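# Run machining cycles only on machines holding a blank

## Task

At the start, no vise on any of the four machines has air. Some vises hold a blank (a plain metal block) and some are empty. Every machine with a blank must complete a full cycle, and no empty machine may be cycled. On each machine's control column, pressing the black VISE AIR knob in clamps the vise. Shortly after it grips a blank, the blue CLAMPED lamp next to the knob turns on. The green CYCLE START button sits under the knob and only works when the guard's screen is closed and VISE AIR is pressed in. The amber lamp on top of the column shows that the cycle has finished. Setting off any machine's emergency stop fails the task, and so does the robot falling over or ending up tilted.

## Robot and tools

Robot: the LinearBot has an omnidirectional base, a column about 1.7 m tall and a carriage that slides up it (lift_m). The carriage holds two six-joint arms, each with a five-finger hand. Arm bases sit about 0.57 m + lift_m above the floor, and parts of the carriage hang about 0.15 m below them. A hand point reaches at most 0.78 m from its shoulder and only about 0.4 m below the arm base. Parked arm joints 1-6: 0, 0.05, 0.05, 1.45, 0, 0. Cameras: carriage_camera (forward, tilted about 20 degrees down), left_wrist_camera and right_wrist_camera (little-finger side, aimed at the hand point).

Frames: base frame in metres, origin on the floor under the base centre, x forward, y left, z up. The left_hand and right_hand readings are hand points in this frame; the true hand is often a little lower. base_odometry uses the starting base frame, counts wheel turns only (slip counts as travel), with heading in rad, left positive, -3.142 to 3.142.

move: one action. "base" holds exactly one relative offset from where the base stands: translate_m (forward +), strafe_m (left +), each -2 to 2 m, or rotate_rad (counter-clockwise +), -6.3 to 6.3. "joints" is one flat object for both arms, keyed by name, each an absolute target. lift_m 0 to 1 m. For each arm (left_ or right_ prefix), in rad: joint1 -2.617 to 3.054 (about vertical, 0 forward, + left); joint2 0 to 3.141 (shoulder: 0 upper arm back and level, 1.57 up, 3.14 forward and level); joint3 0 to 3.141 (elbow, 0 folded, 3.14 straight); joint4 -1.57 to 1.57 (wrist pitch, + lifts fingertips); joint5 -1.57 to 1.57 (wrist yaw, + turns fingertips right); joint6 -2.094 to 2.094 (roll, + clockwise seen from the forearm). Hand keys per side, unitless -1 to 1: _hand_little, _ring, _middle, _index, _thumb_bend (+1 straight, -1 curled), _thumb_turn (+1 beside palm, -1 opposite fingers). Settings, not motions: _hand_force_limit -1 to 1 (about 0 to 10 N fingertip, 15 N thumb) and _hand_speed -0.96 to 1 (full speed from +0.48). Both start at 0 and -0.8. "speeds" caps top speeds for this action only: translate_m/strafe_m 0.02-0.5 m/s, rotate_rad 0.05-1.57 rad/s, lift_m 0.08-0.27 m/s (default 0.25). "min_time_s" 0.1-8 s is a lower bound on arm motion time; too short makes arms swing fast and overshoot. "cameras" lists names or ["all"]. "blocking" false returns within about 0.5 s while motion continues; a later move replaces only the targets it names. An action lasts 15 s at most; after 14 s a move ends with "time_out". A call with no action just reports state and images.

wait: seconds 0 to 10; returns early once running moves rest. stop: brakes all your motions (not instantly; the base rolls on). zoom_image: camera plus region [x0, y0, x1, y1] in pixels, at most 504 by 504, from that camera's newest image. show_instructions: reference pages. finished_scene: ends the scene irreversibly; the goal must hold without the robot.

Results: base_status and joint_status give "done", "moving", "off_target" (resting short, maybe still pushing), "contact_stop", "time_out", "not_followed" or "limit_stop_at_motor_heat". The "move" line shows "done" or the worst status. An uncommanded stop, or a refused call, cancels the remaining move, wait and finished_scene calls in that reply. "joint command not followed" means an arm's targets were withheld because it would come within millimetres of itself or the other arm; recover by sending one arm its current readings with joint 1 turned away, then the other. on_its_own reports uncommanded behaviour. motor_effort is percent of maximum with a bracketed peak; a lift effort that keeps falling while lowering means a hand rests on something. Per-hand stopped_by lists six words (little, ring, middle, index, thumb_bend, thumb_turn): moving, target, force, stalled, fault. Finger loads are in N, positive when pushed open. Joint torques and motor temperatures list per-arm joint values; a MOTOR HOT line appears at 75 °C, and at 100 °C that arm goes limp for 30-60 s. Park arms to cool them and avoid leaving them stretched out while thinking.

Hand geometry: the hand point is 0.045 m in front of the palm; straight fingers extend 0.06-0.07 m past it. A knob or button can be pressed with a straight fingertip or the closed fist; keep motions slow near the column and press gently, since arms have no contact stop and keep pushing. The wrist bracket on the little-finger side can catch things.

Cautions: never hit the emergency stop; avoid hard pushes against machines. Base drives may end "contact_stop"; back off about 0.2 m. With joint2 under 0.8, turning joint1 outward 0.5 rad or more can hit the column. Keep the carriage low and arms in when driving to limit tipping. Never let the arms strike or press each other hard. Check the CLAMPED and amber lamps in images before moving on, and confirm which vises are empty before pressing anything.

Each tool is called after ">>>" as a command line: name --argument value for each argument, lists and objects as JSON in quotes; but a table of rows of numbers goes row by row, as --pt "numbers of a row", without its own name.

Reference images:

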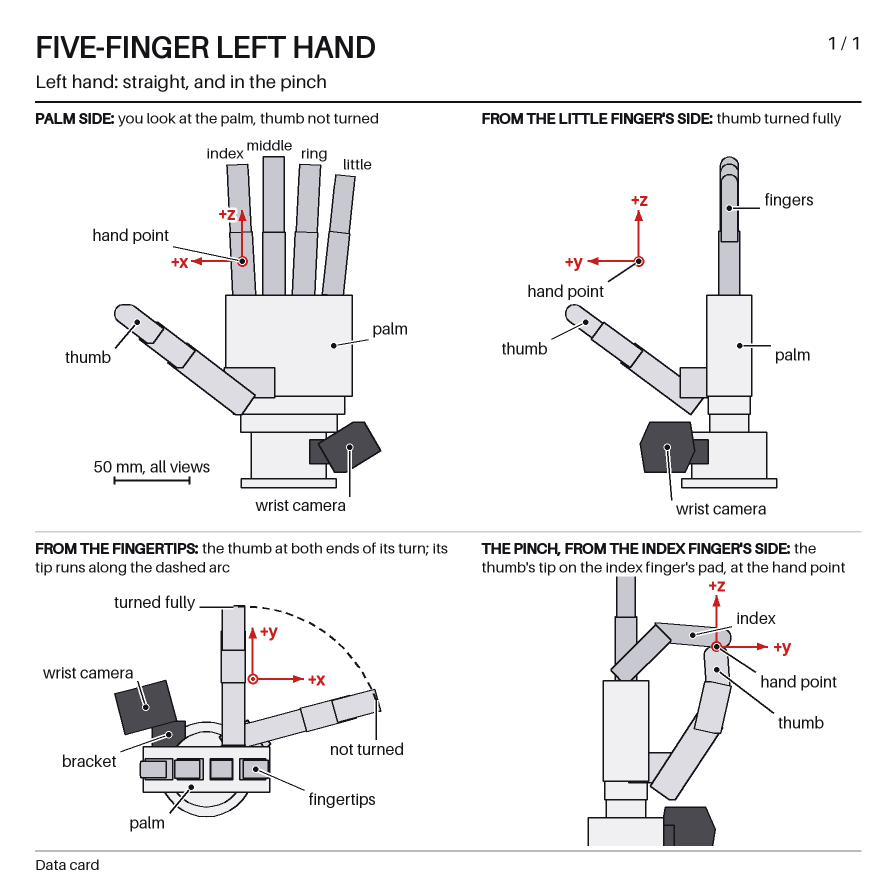

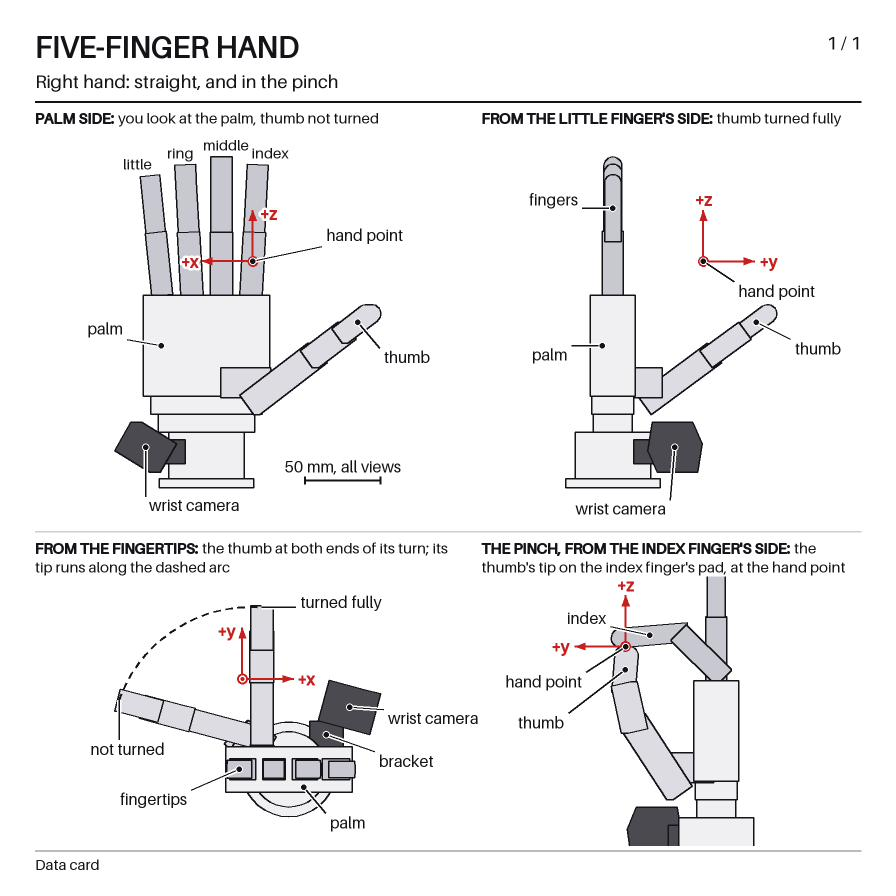

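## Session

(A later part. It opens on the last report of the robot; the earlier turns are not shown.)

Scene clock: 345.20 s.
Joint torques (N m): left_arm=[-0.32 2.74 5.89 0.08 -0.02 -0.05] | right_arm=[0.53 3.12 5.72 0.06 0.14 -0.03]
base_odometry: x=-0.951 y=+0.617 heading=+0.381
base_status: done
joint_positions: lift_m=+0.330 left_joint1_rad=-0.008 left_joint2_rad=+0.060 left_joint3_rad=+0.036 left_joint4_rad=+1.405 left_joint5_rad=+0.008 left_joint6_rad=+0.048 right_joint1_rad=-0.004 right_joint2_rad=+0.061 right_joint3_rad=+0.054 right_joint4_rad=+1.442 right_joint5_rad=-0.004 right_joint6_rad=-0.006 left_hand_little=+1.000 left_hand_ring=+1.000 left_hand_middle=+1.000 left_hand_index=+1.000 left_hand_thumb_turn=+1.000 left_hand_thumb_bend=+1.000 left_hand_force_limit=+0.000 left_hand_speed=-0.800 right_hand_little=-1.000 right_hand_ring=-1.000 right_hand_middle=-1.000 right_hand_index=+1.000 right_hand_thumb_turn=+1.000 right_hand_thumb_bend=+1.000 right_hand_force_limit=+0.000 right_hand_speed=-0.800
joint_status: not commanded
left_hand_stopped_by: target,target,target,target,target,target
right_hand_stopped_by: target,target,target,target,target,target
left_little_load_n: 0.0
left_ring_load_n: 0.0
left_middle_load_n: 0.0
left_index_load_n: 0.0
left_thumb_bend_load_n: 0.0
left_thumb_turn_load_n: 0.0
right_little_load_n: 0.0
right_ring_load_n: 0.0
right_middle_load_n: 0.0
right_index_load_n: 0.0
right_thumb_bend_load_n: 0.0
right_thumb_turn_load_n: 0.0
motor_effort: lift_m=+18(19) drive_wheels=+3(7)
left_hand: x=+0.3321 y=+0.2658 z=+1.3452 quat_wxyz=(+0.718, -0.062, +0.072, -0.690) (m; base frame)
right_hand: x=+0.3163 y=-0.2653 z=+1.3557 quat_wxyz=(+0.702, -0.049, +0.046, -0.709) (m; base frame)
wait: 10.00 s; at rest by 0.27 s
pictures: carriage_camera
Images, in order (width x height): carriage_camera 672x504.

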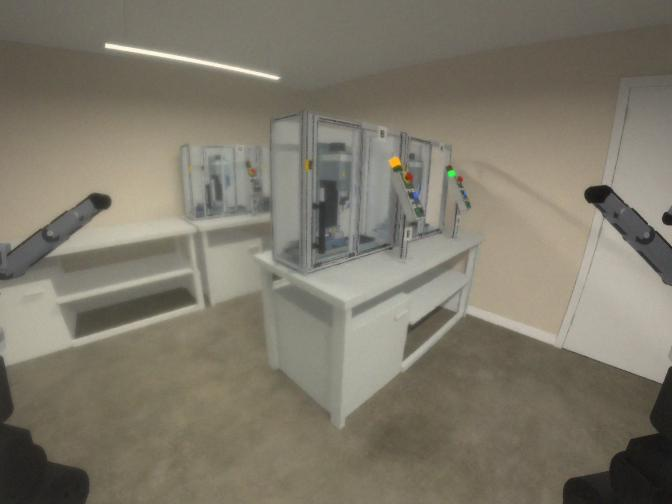

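>>> wait --seconds 10 --cameras '["carriage_camera"]'

>>> zoom_image --camera "carriage_camera" --region '[370, 120, 490, 240]'

Scene clock: 355.83 s.
Joint torques (N m): left_arm=[-0.34 2.74 5.87 0.08 -0.03 -0.05] | right_arm=[0.54 3.14 5.7 0.06 0.14 -0.03]
base_odometry: x=-0.951 y=+0.617 heading=+0.381
base_status: done
joint_positions: lift_m=+0.330 left_joint1_rad=-0.008 left_joint2_rad=+0.060 left_joint3_rad=+0.036 left_joint4_rad=+1.405 left_joint5_rad=+0.008 left_joint6_rad=+0.048 right_joint1_rad=-0.004 right_joint2_rad=+0.061 right_joint3_rad=+0.054 right_joint4_rad=+1.442 right_joint5_rad=-0.004 right_joint6_rad=-0.006 left_hand_little=+1.000 left_hand_ring=+1.000 left_hand_middle=+1.000 left_hand_index=+1.000 left_hand_thumb_turn=+1.000 left_hand_thumb_bend=+1.000 left_hand_force_limit=+0.000 left_hand_speed=-0.800 right_hand_little=-1.000 right_hand_ring=-1.000 right_hand_middle=-1.000 right_hand_index=+1.000 right_hand_thumb_turn=+1.000 right_hand_thumb_bend=+1.000 right_hand_force_limit=+0.000 right_hand_speed=-0.800
joint_status: not commanded
left_hand_stopped_by: target,target,target,target,target,target
right_hand_stopped_by: target,target,target,target,target,target
left_little_load_n: 0.0
left_ring_load_n: 0.0
left_middle_load_n: 0.0
left_index_load_n: 0.0
left_thumb_bend_load_n: 0.0
left_thumb_turn_load_n: 0.0
right_little_load_n: 0.0
right_ring_load_n: 0.0
right_middle_load_n: 0.0
right_index_load_n: 0.0
right_thumb_bend_load_n: 0.0
right_thumb_turn_load_n: 0.0
motor_effort: lift_m=+18(19) drive_wheels=+3(7)
left_hand: x=+0.3321 y=+0.2658 z=+1.3452 quat_wxyz=(+0.718, -0.062, +0.072, -0.690) (m; base frame)
right_hand: x=+0.3163 y=-0.2653 z=+1.3557 quat_wxyz=(+0.702, -0.049, +0.046, -0.709) (m; base frame)
wait: 10.00 s; at rest from the start
pictures: carriage_camera
Images, in order (width x height): carriage_camera 672x504.

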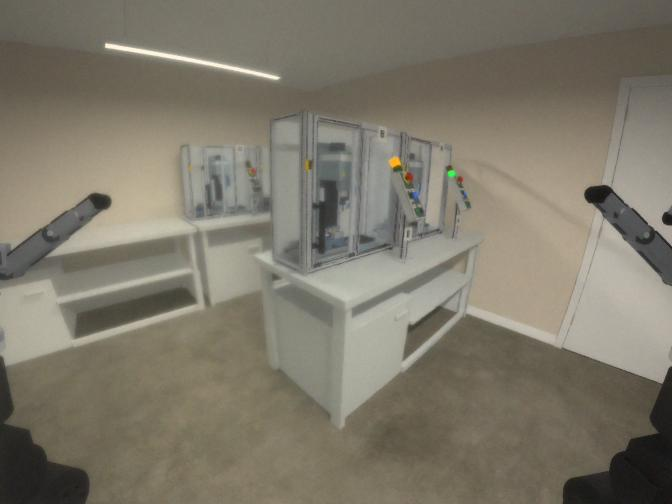

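Scaled by 4.200.

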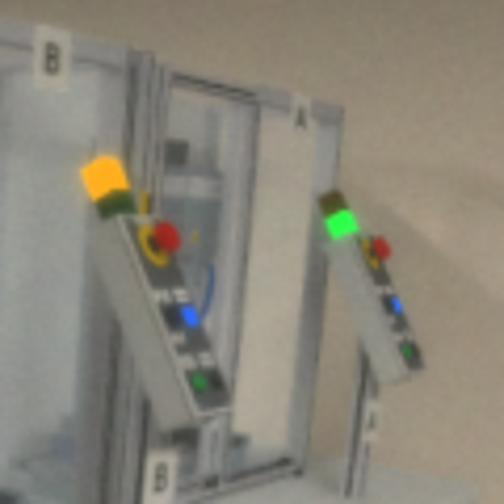

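>>> wait --seconds 10

>>> wait --seconds 10 --cameras '["carriage_camera"]'

Scene clock: 366.73 s.
Joint torques (N m): left_arm=[-0.34 2.74 5.89 0.08 -0.03 -0.05] | right_arm=[0.54 3.12 5.71 0.05 0.14 -0.03]
base_odometry: x=-0.951 y=+0.617 heading=+0.381
base_status: done
joint_positions: lift_m=+0.330 left_joint1_rad=-0.008 left_joint2_rad=+0.060 left_joint3_rad=+0.036 left_joint4_rad=+1.405 left_joint5_rad=+0.008 left_joint6_rad=+0.048 right_joint1_rad=-0.004 right_joint2_rad=+0.061 right_joint3_rad=+0.054 right_joint4_rad=+1.442 right_joint5_rad=-0.004 right_joint6_rad=-0.006 left_hand_little=+1.000 left_hand_ring=+1.000 left_hand_middle=+1.000 left_hand_index=+1.000 left_hand_thumb_turn=+1.000 left_hand_thumb_bend=+1.000 left_hand_force_limit=+0.000 left_hand_speed=-0.800 right_hand_little=-1.000 right_hand_ring=-1.000 right_hand_middle=-1.000 right_hand_index=+1.000 right_hand_thumb_turn=+1.000 right_hand_thumb_bend=+1.000 right_hand_force_limit=+0.000 right_hand_speed=-0.800
joint_status: not commanded
left_hand_stopped_by: target,target,target,target,target,target
right_hand_stopped_by: target,target,target,target,target,target
left_little_load_n: 0.0
left_ring_load_n: 0.0
left_middle_load_n: 0.0
left_index_load_n: 0.0
left_thumb_bend_load_n: -0.5
left_thumb_turn_load_n: 0.0
right_little_load_n: 0.0
right_ring_load_n: 0.0
right_middle_load_n: 0.0
right_index_load_n: 0.0
right_thumb_bend_load_n: 0.0
right_thumb_turn_load_n: 0.0
motor_effort: lift_m=+18(19) drive_wheels=+3(7)
left_hand: x=+0.3321 y=+0.2658 z=+1.3452 quat_wxyz=(+0.718, -0.062, +0.072, -0.690) (m; base frame)
right_hand: x=+0.3163 y=-0.2653 z=+1.3557 quat_wxyz=(+0.702, -0.049, +0.046, -0.709) (m; base frame)
wait: 10.00 s; at rest from the start
pictures: none

Scene clock: 376.73 s.
Joint torques (N m): left_arm=[-0.32 2.74 5.89 0.08 -0.02 -0.05] | right_arm=[0.55 3.14 5.71 0.06 0.14 -0.02]
base_odometry: x=-0.951 y=+0.617 heading=+0.381
base_status: done
joint_positions: lift_m=+0.330 left_joint1_rad=-0.008 left_joint2_rad=+0.060 left_joint3_rad=+0.036 left_joint4_rad=+1.405 left_joint5_rad=+0.008 left_joint6_rad=+0.048 right_joint1_rad=-0.004 right_joint2_rad=+0.061 right_joint3_rad=+0.054 right_joint4_rad=+1.442 right_joint5_rad=-0.004 right_joint6_rad=-0.006 left_hand_little=+1.000 left_hand_ring=+1.000 left_hand_middle=+1.000 left_hand_index=+1.000 left_hand_thumb_turn=+1.000 left_hand_thumb_bend=+1.000 left_hand_force_limit=+0.000 left_hand_speed=-0.800 right_hand_little=-1.000 right_hand_ring=-1.000 right_hand_middle=-1.000 right_hand_index=+1.000 right_hand_thumb_turn=+1.000 right_hand_thumb_bend=+1.000 right_hand_force_limit=+0.000 right_hand_speed=-0.800
joint_status: not commanded
left_hand_stopped_by: target,target,target,target,target,target
right_hand_stopped_by: target,target,target,target,target,target
left_little_load_n: 0.5
left_ring_load_n: 0.0
left_middle_load_n: 0.0
left_index_load_n: 0.0
left_thumb_bend_load_n: 0.0
left_thumb_turn_load_n: 0.0
right_little_load_n: 0.0
right_ring_load_n: 0.0
right_middle_load_n: 0.0
right_index_load_n: 0.0
right_thumb_bend_load_n: 0.0
right_thumb_turn_load_n: 0.0
motor_effort: lift_m=+18(19) drive_wheels=+3(7)
left_hand: x=+0.3321 y=+0.2658 z=+1.3452 quat_wxyz=(+0.718, -0.062, +0.072, -0.690) (m; base frame)
right_hand: x=+0.3163 y=-0.2653 z=+1.3557 quat_wxyz=(+0.702, -0.049, +0.046, -0.709) (m; base frame)
wait: 10.00 s; at rest by 0.27 s
pictures: carriage_camera
Images, in order (width x height): carriage_camera 672x504.

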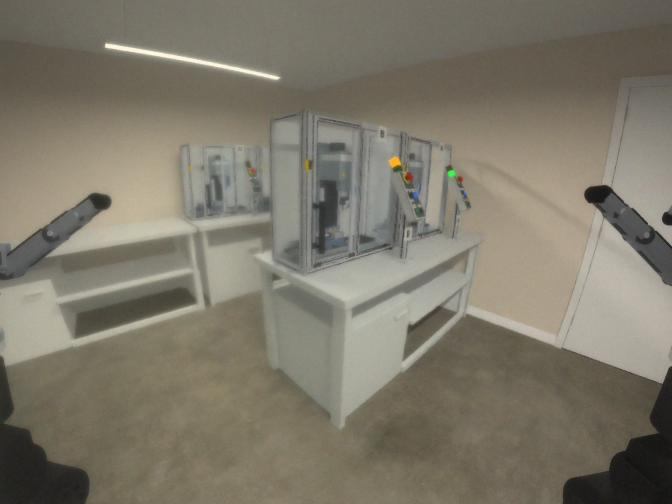

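>>> wait --seconds 10 --cameras '["carriage_camera"]'

>>> wait --seconds 10 --cameras '["carriage_camera"]'

Scene clock: 387.17 s.
Joint torques (N m): left_arm=[-0.32 2.73 5.87 0.08 -0.02 -0.05] | right_arm=[0.57 3.12 5.71 0.06 0.14 -0.02]
Motor temperatures (°C): left_arm=[21 27 30 23 21 25] | right_arm=[22 25 31 34 23 24]
base_odometry: x=-0.951 y=+0.617 heading=+0.381
base_status: done
joint_positions: lift_m=+0.330 left_joint1_rad=-0.008 left_joint2_rad=+0.060 left_joint3_rad=+0.036 left_joint4_rad=+1.405 left_joint5_rad=+0.008 left_joint6_rad=+0.048 right_joint1_rad=-0.004 right_joint2_rad=+0.061 right_joint3_rad=+0.054 right_joint4_rad=+1.442 right_joint5_rad=-0.004 right_joint6_rad=-0.006 left_hand_little=+1.000 left_hand_ring=+1.000 left_hand_middle=+1.000 left_hand_index=+1.000 left_hand_thumb_turn=+1.000 left_hand_thumb_bend=+1.000 left_hand_force_limit=+0.000 left_hand_speed=-0.800 right_hand_little=-1.000 right_hand_ring=-1.000 right_hand_middle=-1.000 right_hand_index=+1.000 right_hand_thumb_turn=+1.000 right_hand_thumb_bend=+1.000 right_hand_force_limit=+0.000 right_hand_speed=-0.800
joint_status: not commanded
left_hand_stopped_by: target,target,target,target,target,target
right_hand_stopped_by: target,target,target,target,target,target
left_little_load_n: 0.0
left_ring_load_n: 0.0
left_middle_load_n: 0.0
left_index_load_n: 0.0
left_thumb_bend_load_n: 0.0
left_thumb_turn_load_n: 0.0
right_little_load_n: 0.0
right_ring_load_n: 0.0
right_middle_load_n: 0.0
right_index_load_n: 0.0
right_thumb_bend_load_n: 0.0
right_thumb_turn_load_n: 0.0
motor_effort: lift_m=+18(19) drive_wheels=+3(7)
left_hand: x=+0.3321 y=+0.2658 z=+1.3452 quat_wxyz=(+0.718, -0.062, +0.072, -0.690) (m; base frame)
right_hand: x=+0.3163 y=-0.2653 z=+1.3557 quat_wxyz=(+0.702, -0.049, +0.046, -0.709) (m; base frame)
wait: 10.00 s; at rest from the start
pictures: carriage_camera
Images, in order (width x height): carriage_camera 672x504.

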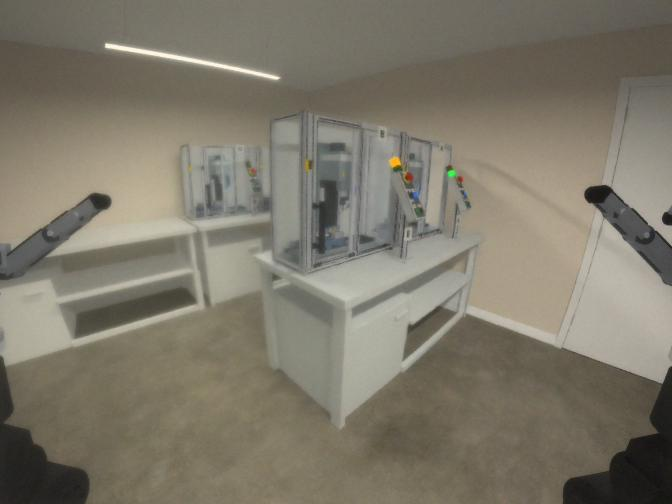

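Scene clock: 397.17 s.
Joint torques (N m): left_arm=[-0.32 2.74 5.87 0.08 -0.02 -0.05] | right_arm=[0.54 3.12 5.7 0.06 0.14 -0.03]
base_odometry: x=-0.951 y=+0.617 heading=+0.381
base_status: done
joint_positions: lift_m=+0.330 left_joint1_rad=-0.008 left_joint2_rad=+0.060 left_joint3_rad=+0.036 left_joint4_rad=+1.405 left_joint5_rad=+0.008 left_joint6_rad=+0.048 right_joint1_rad=-0.004 right_joint2_rad=+0.061 right_joint3_rad=+0.054 right_joint4_rad=+1.442 right_joint5_rad=-0.004 right_joint6_rad=-0.006 left_hand_little=+1.000 left_hand_ring=+1.000 left_hand_middle=+1.000 left_hand_index=+1.000 left_hand_thumb_turn=+1.000 left_hand_thumb_bend=+1.000 left_hand_force_limit=+0.000 left_hand_speed=-0.800 right_hand_little=-1.000 right_hand_ring=-1.000 right_hand_middle=-1.000 right_hand_index=+1.000 right_hand_thumb_turn=+1.000 right_hand_thumb_bend=+1.000 right_hand_force_limit=+0.000 right_hand_speed=-0.800
joint_status: not commanded
left_hand_stopped_by: target,target,target,target,target,target
right_hand_stopped_by: target,target,target,target,target,target
left_little_load_n: 0.0
left_ring_load_n: 0.0
left_middle_load_n: 0.0
left_index_load_n: 0.0
left_thumb_bend_load_n: 0.0
left_thumb_turn_load_n: 0.0
right_little_load_n: 0.0
right_ring_load_n: 0.0
right_middle_load_n: 0.0
right_index_load_n: 0.0
right_thumb_bend_load_n: 0.0
right_thumb_turn_load_n: 0.0
motor_effort: lift_m=+18(19) drive_wheels=+2(7)
left_hand: x=+0.3321 y=+0.2658 z=+1.3452 quat_wxyz=(+0.718, -0.062, +0.072, -0.690) (m; base frame)
right_hand: x=+0.3163 y=-0.2653 z=+1.3557 quat_wxyz=(+0.702, -0.049, +0.046, -0.709) (m; base frame)
wait: 10.00 s; at rest by 0.27 s
pictures: carriage_camera
Images, in order (width x height): carriage_camera 672x504.

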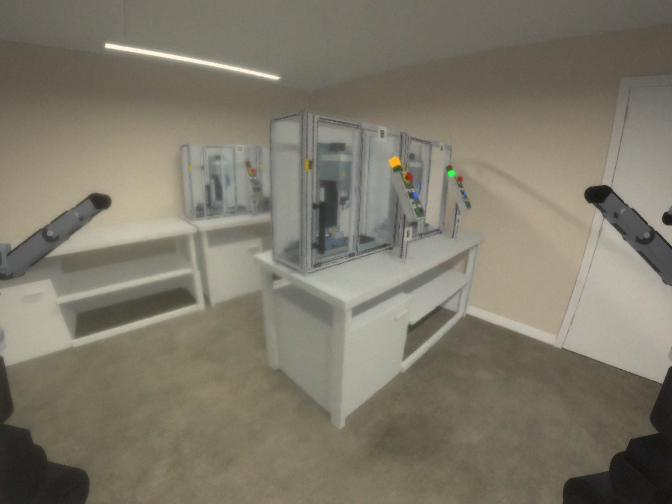

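>>> wait --seconds 10 --cameras '["carriage_camera"]'

>>> wait --seconds 10 --cameras '["carriage_camera"]'

Scene clock: 407.60 s.
Joint torques (N m): left_arm=[-0.32 2.76 5.87 0.08 -0.02 -0.04] | right_arm=[0.53 3.15 5.7 0.06 0.13 -0.03]
base_odometry: x=-0.951 y=+0.617 heading=+0.381
base_status: done
joint_positions: lift_m=+0.330 left_joint1_rad=-0.008 left_joint2_rad=+0.060 left_joint3_rad=+0.036 left_joint4_rad=+1.405 left_joint5_rad=+0.008 left_joint6_rad=+0.048 right_joint1_rad=-0.004 right_joint2_rad=+0.061 right_joint3_rad=+0.054 right_joint4_rad=+1.442 right_joint5_rad=-0.004 right_joint6_rad=-0.006 left_hand_little=+1.000 left_hand_ring=+1.000 left_hand_middle=+1.000 left_hand_index=+1.000 left_hand_thumb_turn=+1.000 left_hand_thumb_bend=+1.000 left_hand_force_limit=+0.000 left_hand_speed=-0.800 right_hand_little=-1.000 right_hand_ring=-1.000 right_hand_middle=-1.000 right_hand_index=+1.000 right_hand_thumb_turn=+1.000 right_hand_thumb_bend=+1.000 right_hand_force_limit=+0.000 right_hand_speed=-0.800
joint_status: not commanded
left_hand_stopped_by: target,target,target,target,target,target
right_hand_stopped_by: target,target,target,target,target,target
left_little_load_n: 0.0
left_ring_load_n: 0.0
left_middle_load_n: 0.0
left_index_load_n: 0.0
left_thumb_bend_load_n: 0.0
left_thumb_turn_load_n: 0.0
right_little_load_n: 0.0
right_ring_load_n: 0.0
right_middle_load_n: 0.0
right_index_load_n: 0.0
right_thumb_bend_load_n: 0.0
right_thumb_turn_load_n: 0.0
motor_effort: lift_m=+18(19) drive_wheels=+3(7)
left_hand: x=+0.3321 y=+0.2658 z=+1.3452 quat_wxyz=(+0.718, -0.062, +0.072, -0.690) (m; base frame)
right_hand: x=+0.3163 y=-0.2653 z=+1.3557 quat_wxyz=(+0.702, -0.049, +0.046, -0.709) (m; base frame)
wait: 10.00 s; at rest from the start
pictures: carriage_camera
Images, in order (width x height): carriage_camera 672x504.

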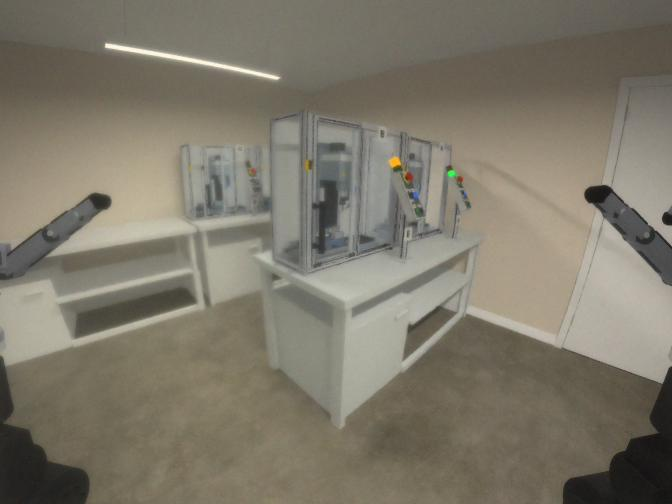

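Scene clock: 417.60 s.
Joint torques (N m): left_arm=[-0.32 2.74 5.86 0.09 -0.03 -0.05] | right_arm=[0.53 3.14 5.71 0.06 0.14 -0.03]
base_odometry: x=-0.951 y=+0.617 heading=+0.381
base_status: done
joint_positions: lift_m=+0.330 left_joint1_rad=-0.008 left_joint2_rad=+0.060 left_joint3_rad=+0.036 left_joint4_rad=+1.405 left_joint5_rad=+0.008 left_joint6_rad=+0.048 right_joint1_rad=-0.004 right_joint2_rad=+0.061 right_joint3_rad=+0.054 right_joint4_rad=+1.442 right_joint5_rad=-0.004 right_joint6_rad=-0.006 left_hand_little=+1.000 left_hand_ring=+1.000 left_hand_middle=+1.000 left_hand_index=+1.000 left_hand_thumb_turn=+1.000 left_hand_thumb_bend=+1.000 left_hand_force_limit=+0.000 left_hand_speed=-0.800 right_hand_little=-1.000 right_hand_ring=-1.000 right_hand_middle=-1.000 right_hand_index=+1.000 right_hand_thumb_turn=+1.000 right_hand_thumb_bend=+1.000 right_hand_force_limit=+0.000 right_hand_speed=-0.800
joint_status: not commanded
left_hand_stopped_by: target,target,target,target,target,target
right_hand_stopped_by: target,target,target,target,target,target
left_little_load_n: 0.0
left_ring_load_n: 0.0
left_middle_load_n: 0.0
left_index_load_n: 0.0
left_thumb_bend_load_n: 0.0
left_thumb_turn_load_n: 0.0
right_little_load_n: 0.0
right_ring_load_n: 0.0
right_middle_load_n: 0.0
right_index_load_n: 0.0
right_thumb_bend_load_n: 0.0
right_thumb_turn_load_n: 0.0
motor_effort: lift_m=+17(19) drive_wheels=+3(7)
left_hand: x=+0.3321 y=+0.2658 z=+1.3452 quat_wxyz=(+0.718, -0.062, +0.072, -0.690) (m; base frame)
right_hand: x=+0.3163 y=-0.2653 z=+1.3557 quat_wxyz=(+0.702, -0.049, +0.046, -0.709) (m; base frame)
wait: 10.00 s; at rest by 0.27 s
pictures: carriage_camera
Images, in order (width x height): carriage_camera 672x504.

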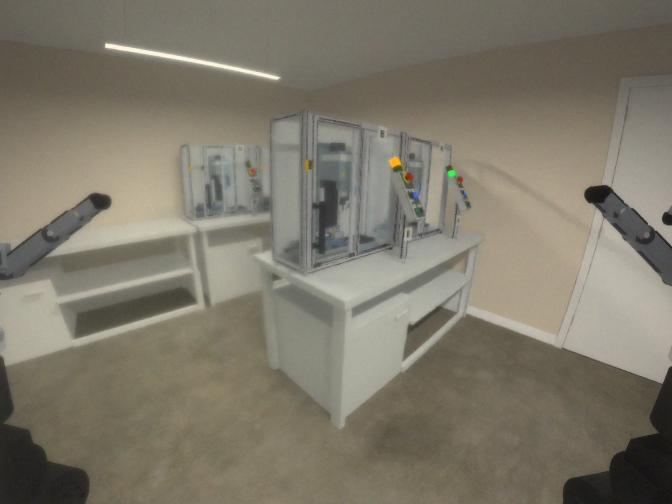

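>>> wait --seconds 10

>>> wait --seconds 10 --cameras '["carriage_camera"]'

>>> zoom_image --camera "carriage_camera" --region '[370, 120, 490, 240]'

Scene clock: 428.27 s.
Joint torques (N m): left_arm=[-0.34 2.74 5.86 0.08 -0.02 -0.04] | right_arm=[0.54 3.14 5.71 0.06 0.14 -0.03]
base_odometry: x=-0.951 y=+0.617 heading=+0.381
base_status: done
joint_positions: lift_m=+0.330 left_joint1_rad=-0.008 left_joint2_rad=+0.060 left_joint3_rad=+0.036 left_joint4_rad=+1.405 left_joint5_rad=+0.008 left_joint6_rad=+0.048 right_joint1_rad=-0.004 right_joint2_rad=+0.061 right_joint3_rad=+0.054 right_joint4_rad=+1.442 right_joint5_rad=-0.004 right_joint6_rad=-0.006 left_hand_little=+1.000 left_hand_ring=+1.000 left_hand_middle=+1.000 left_hand_index=+1.000 left_hand_thumb_turn=+1.000 left_hand_thumb_bend=+1.000 left_hand_force_limit=+0.000 left_hand_speed=-0.800 right_hand_little=-1.000 right_hand_ring=-1.000 right_hand_middle=-1.000 right_hand_index=+1.000 right_hand_thumb_turn=+1.000 right_hand_thumb_bend=+1.000 right_hand_force_limit=+0.000 right_hand_speed=-0.800
joint_status: not commanded
left_hand_stopped_by: target,target,target,target,target,target
right_hand_stopped_by: target,target,target,target,target,target
left_little_load_n: 0.0
left_ring_load_n: 0.0
left_middle_load_n: 0.0
left_index_load_n: 0.0
left_thumb_bend_load_n: 0.0
left_thumb_turn_load_n: 0.0
right_little_load_n: 0.0
right_ring_load_n: 0.0
right_middle_load_n: 0.0
right_index_load_n: 0.0
right_thumb_bend_load_n: 0.0
right_thumb_turn_load_n: 0.0
motor_effort: lift_m=+19(19) drive_wheels=+3(7)
left_hand: x=+0.3321 y=+0.2658 z=+1.3452 quat_wxyz=(+0.718, -0.062, +0.072, -0.690) (m; base frame)
right_hand: x=+0.3163 y=-0.2653 z=+1.3557 quat_wxyz=(+0.702, -0.049, +0.046, -0.709) (m; base frame)
wait: 10.00 s; at rest from the start
pictures: none

Scene clock: 438.27 s.
Joint torques (N m): left_arm=[-0.32 2.73 5.86 0.08 -0.02 -0.05] | right_arm=[0.55 3.14 5.71 0.06 0.14 -0.03]
base_odometry: x=-0.951 y=+0.617 heading=+0.381
base_status: done
joint_positions: lift_m=+0.330 left_joint1_rad=-0.008 left_joint2_rad=+0.060 left_joint3_rad=+0.036 left_joint4_rad=+1.405 left_joint5_rad=+0.008 left_joint6_rad=+0.048 right_joint1_rad=-0.004 right_joint2_rad=+0.061 right_joint3_rad=+0.054 right_joint4_rad=+1.442 right_joint5_rad=-0.004 right_joint6_rad=-0.006 left_hand_little=+1.000 left_hand_ring=+1.000 left_hand_middle=+1.000 left_hand_index=+1.000 left_hand_thumb_turn=+1.000 left_hand_thumb_bend=+1.000 left_hand_force_limit=+0.000 left_hand_speed=-0.800 right_hand_little=-1.000 right_hand_ring=-1.000 right_hand_middle=-1.000 right_hand_index=+1.000 right_hand_thumb_turn=+1.000 right_hand_thumb_bend=+1.000 right_hand_force_limit=+0.000 right_hand_speed=-0.800
joint_status: not commanded
left_hand_stopped_by: target,target,target,target,target,target
right_hand_stopped_by: target,target,target,target,target,target
left_little_load_n: 0.0
left_ring_load_n: 0.0
left_middle_load_n: 0.0
left_index_load_n: 0.0
left_thumb_bend_load_n: 0.0
left_thumb_turn_load_n: 0.0
right_little_load_n: 0.0
right_ring_load_n: 0.0
right_middle_load_n: 0.0
right_index_load_n: 0.0
right_thumb_bend_load_n: 0.0
right_thumb_turn_load_n: 0.0
motor_effort: lift_m=+18(19) drive_wheels=+3(7)
left_hand: x=+0.3321 y=+0.2658 z=+1.3452 quat_wxyz=(+0.718, -0.062, +0.072, -0.690) (m; base frame)
right_hand: x=+0.3163 y=-0.2653 z=+1.3557 quat_wxyz=(+0.702, -0.049, +0.046, -0.709) (m; base frame)
wait: 10.00 s; at rest by 0.27 s
pictures: carriage_camera
Images, in order (width x height): carriage_camera 672x504.

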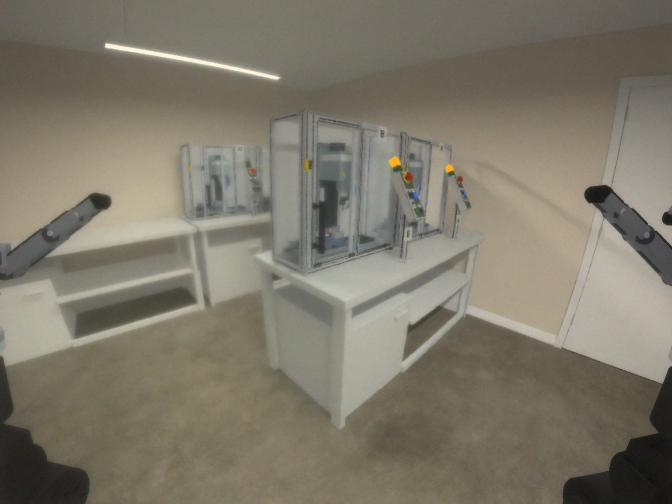

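Scaled by 4.200.

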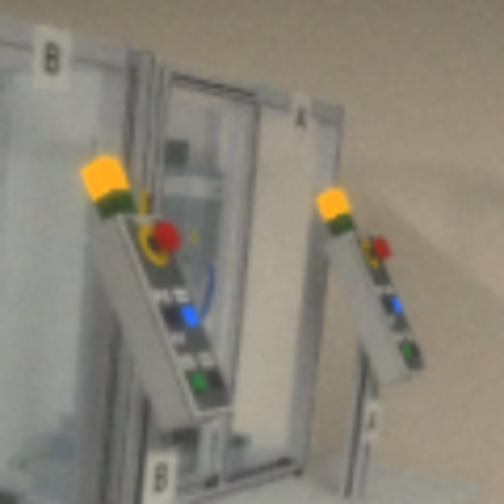

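>>> zoom_image --camera "carriage_camera" --region '[230, 140, 280, 220]'

Scaled by 6.300.

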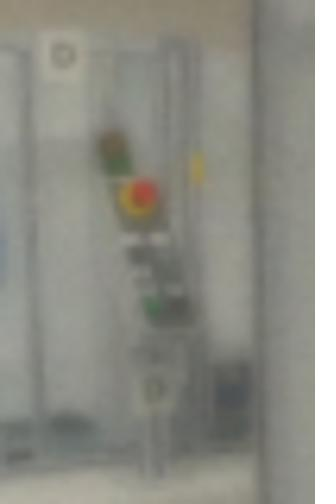

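D's CLAMPED lamp is still dark, so its vise is empty, and C's vise looks empty through the open screen. The cycles on A and B have both finished, and their amber lamps are lit.

>>> finished_scene

The scene is finished: the task was done.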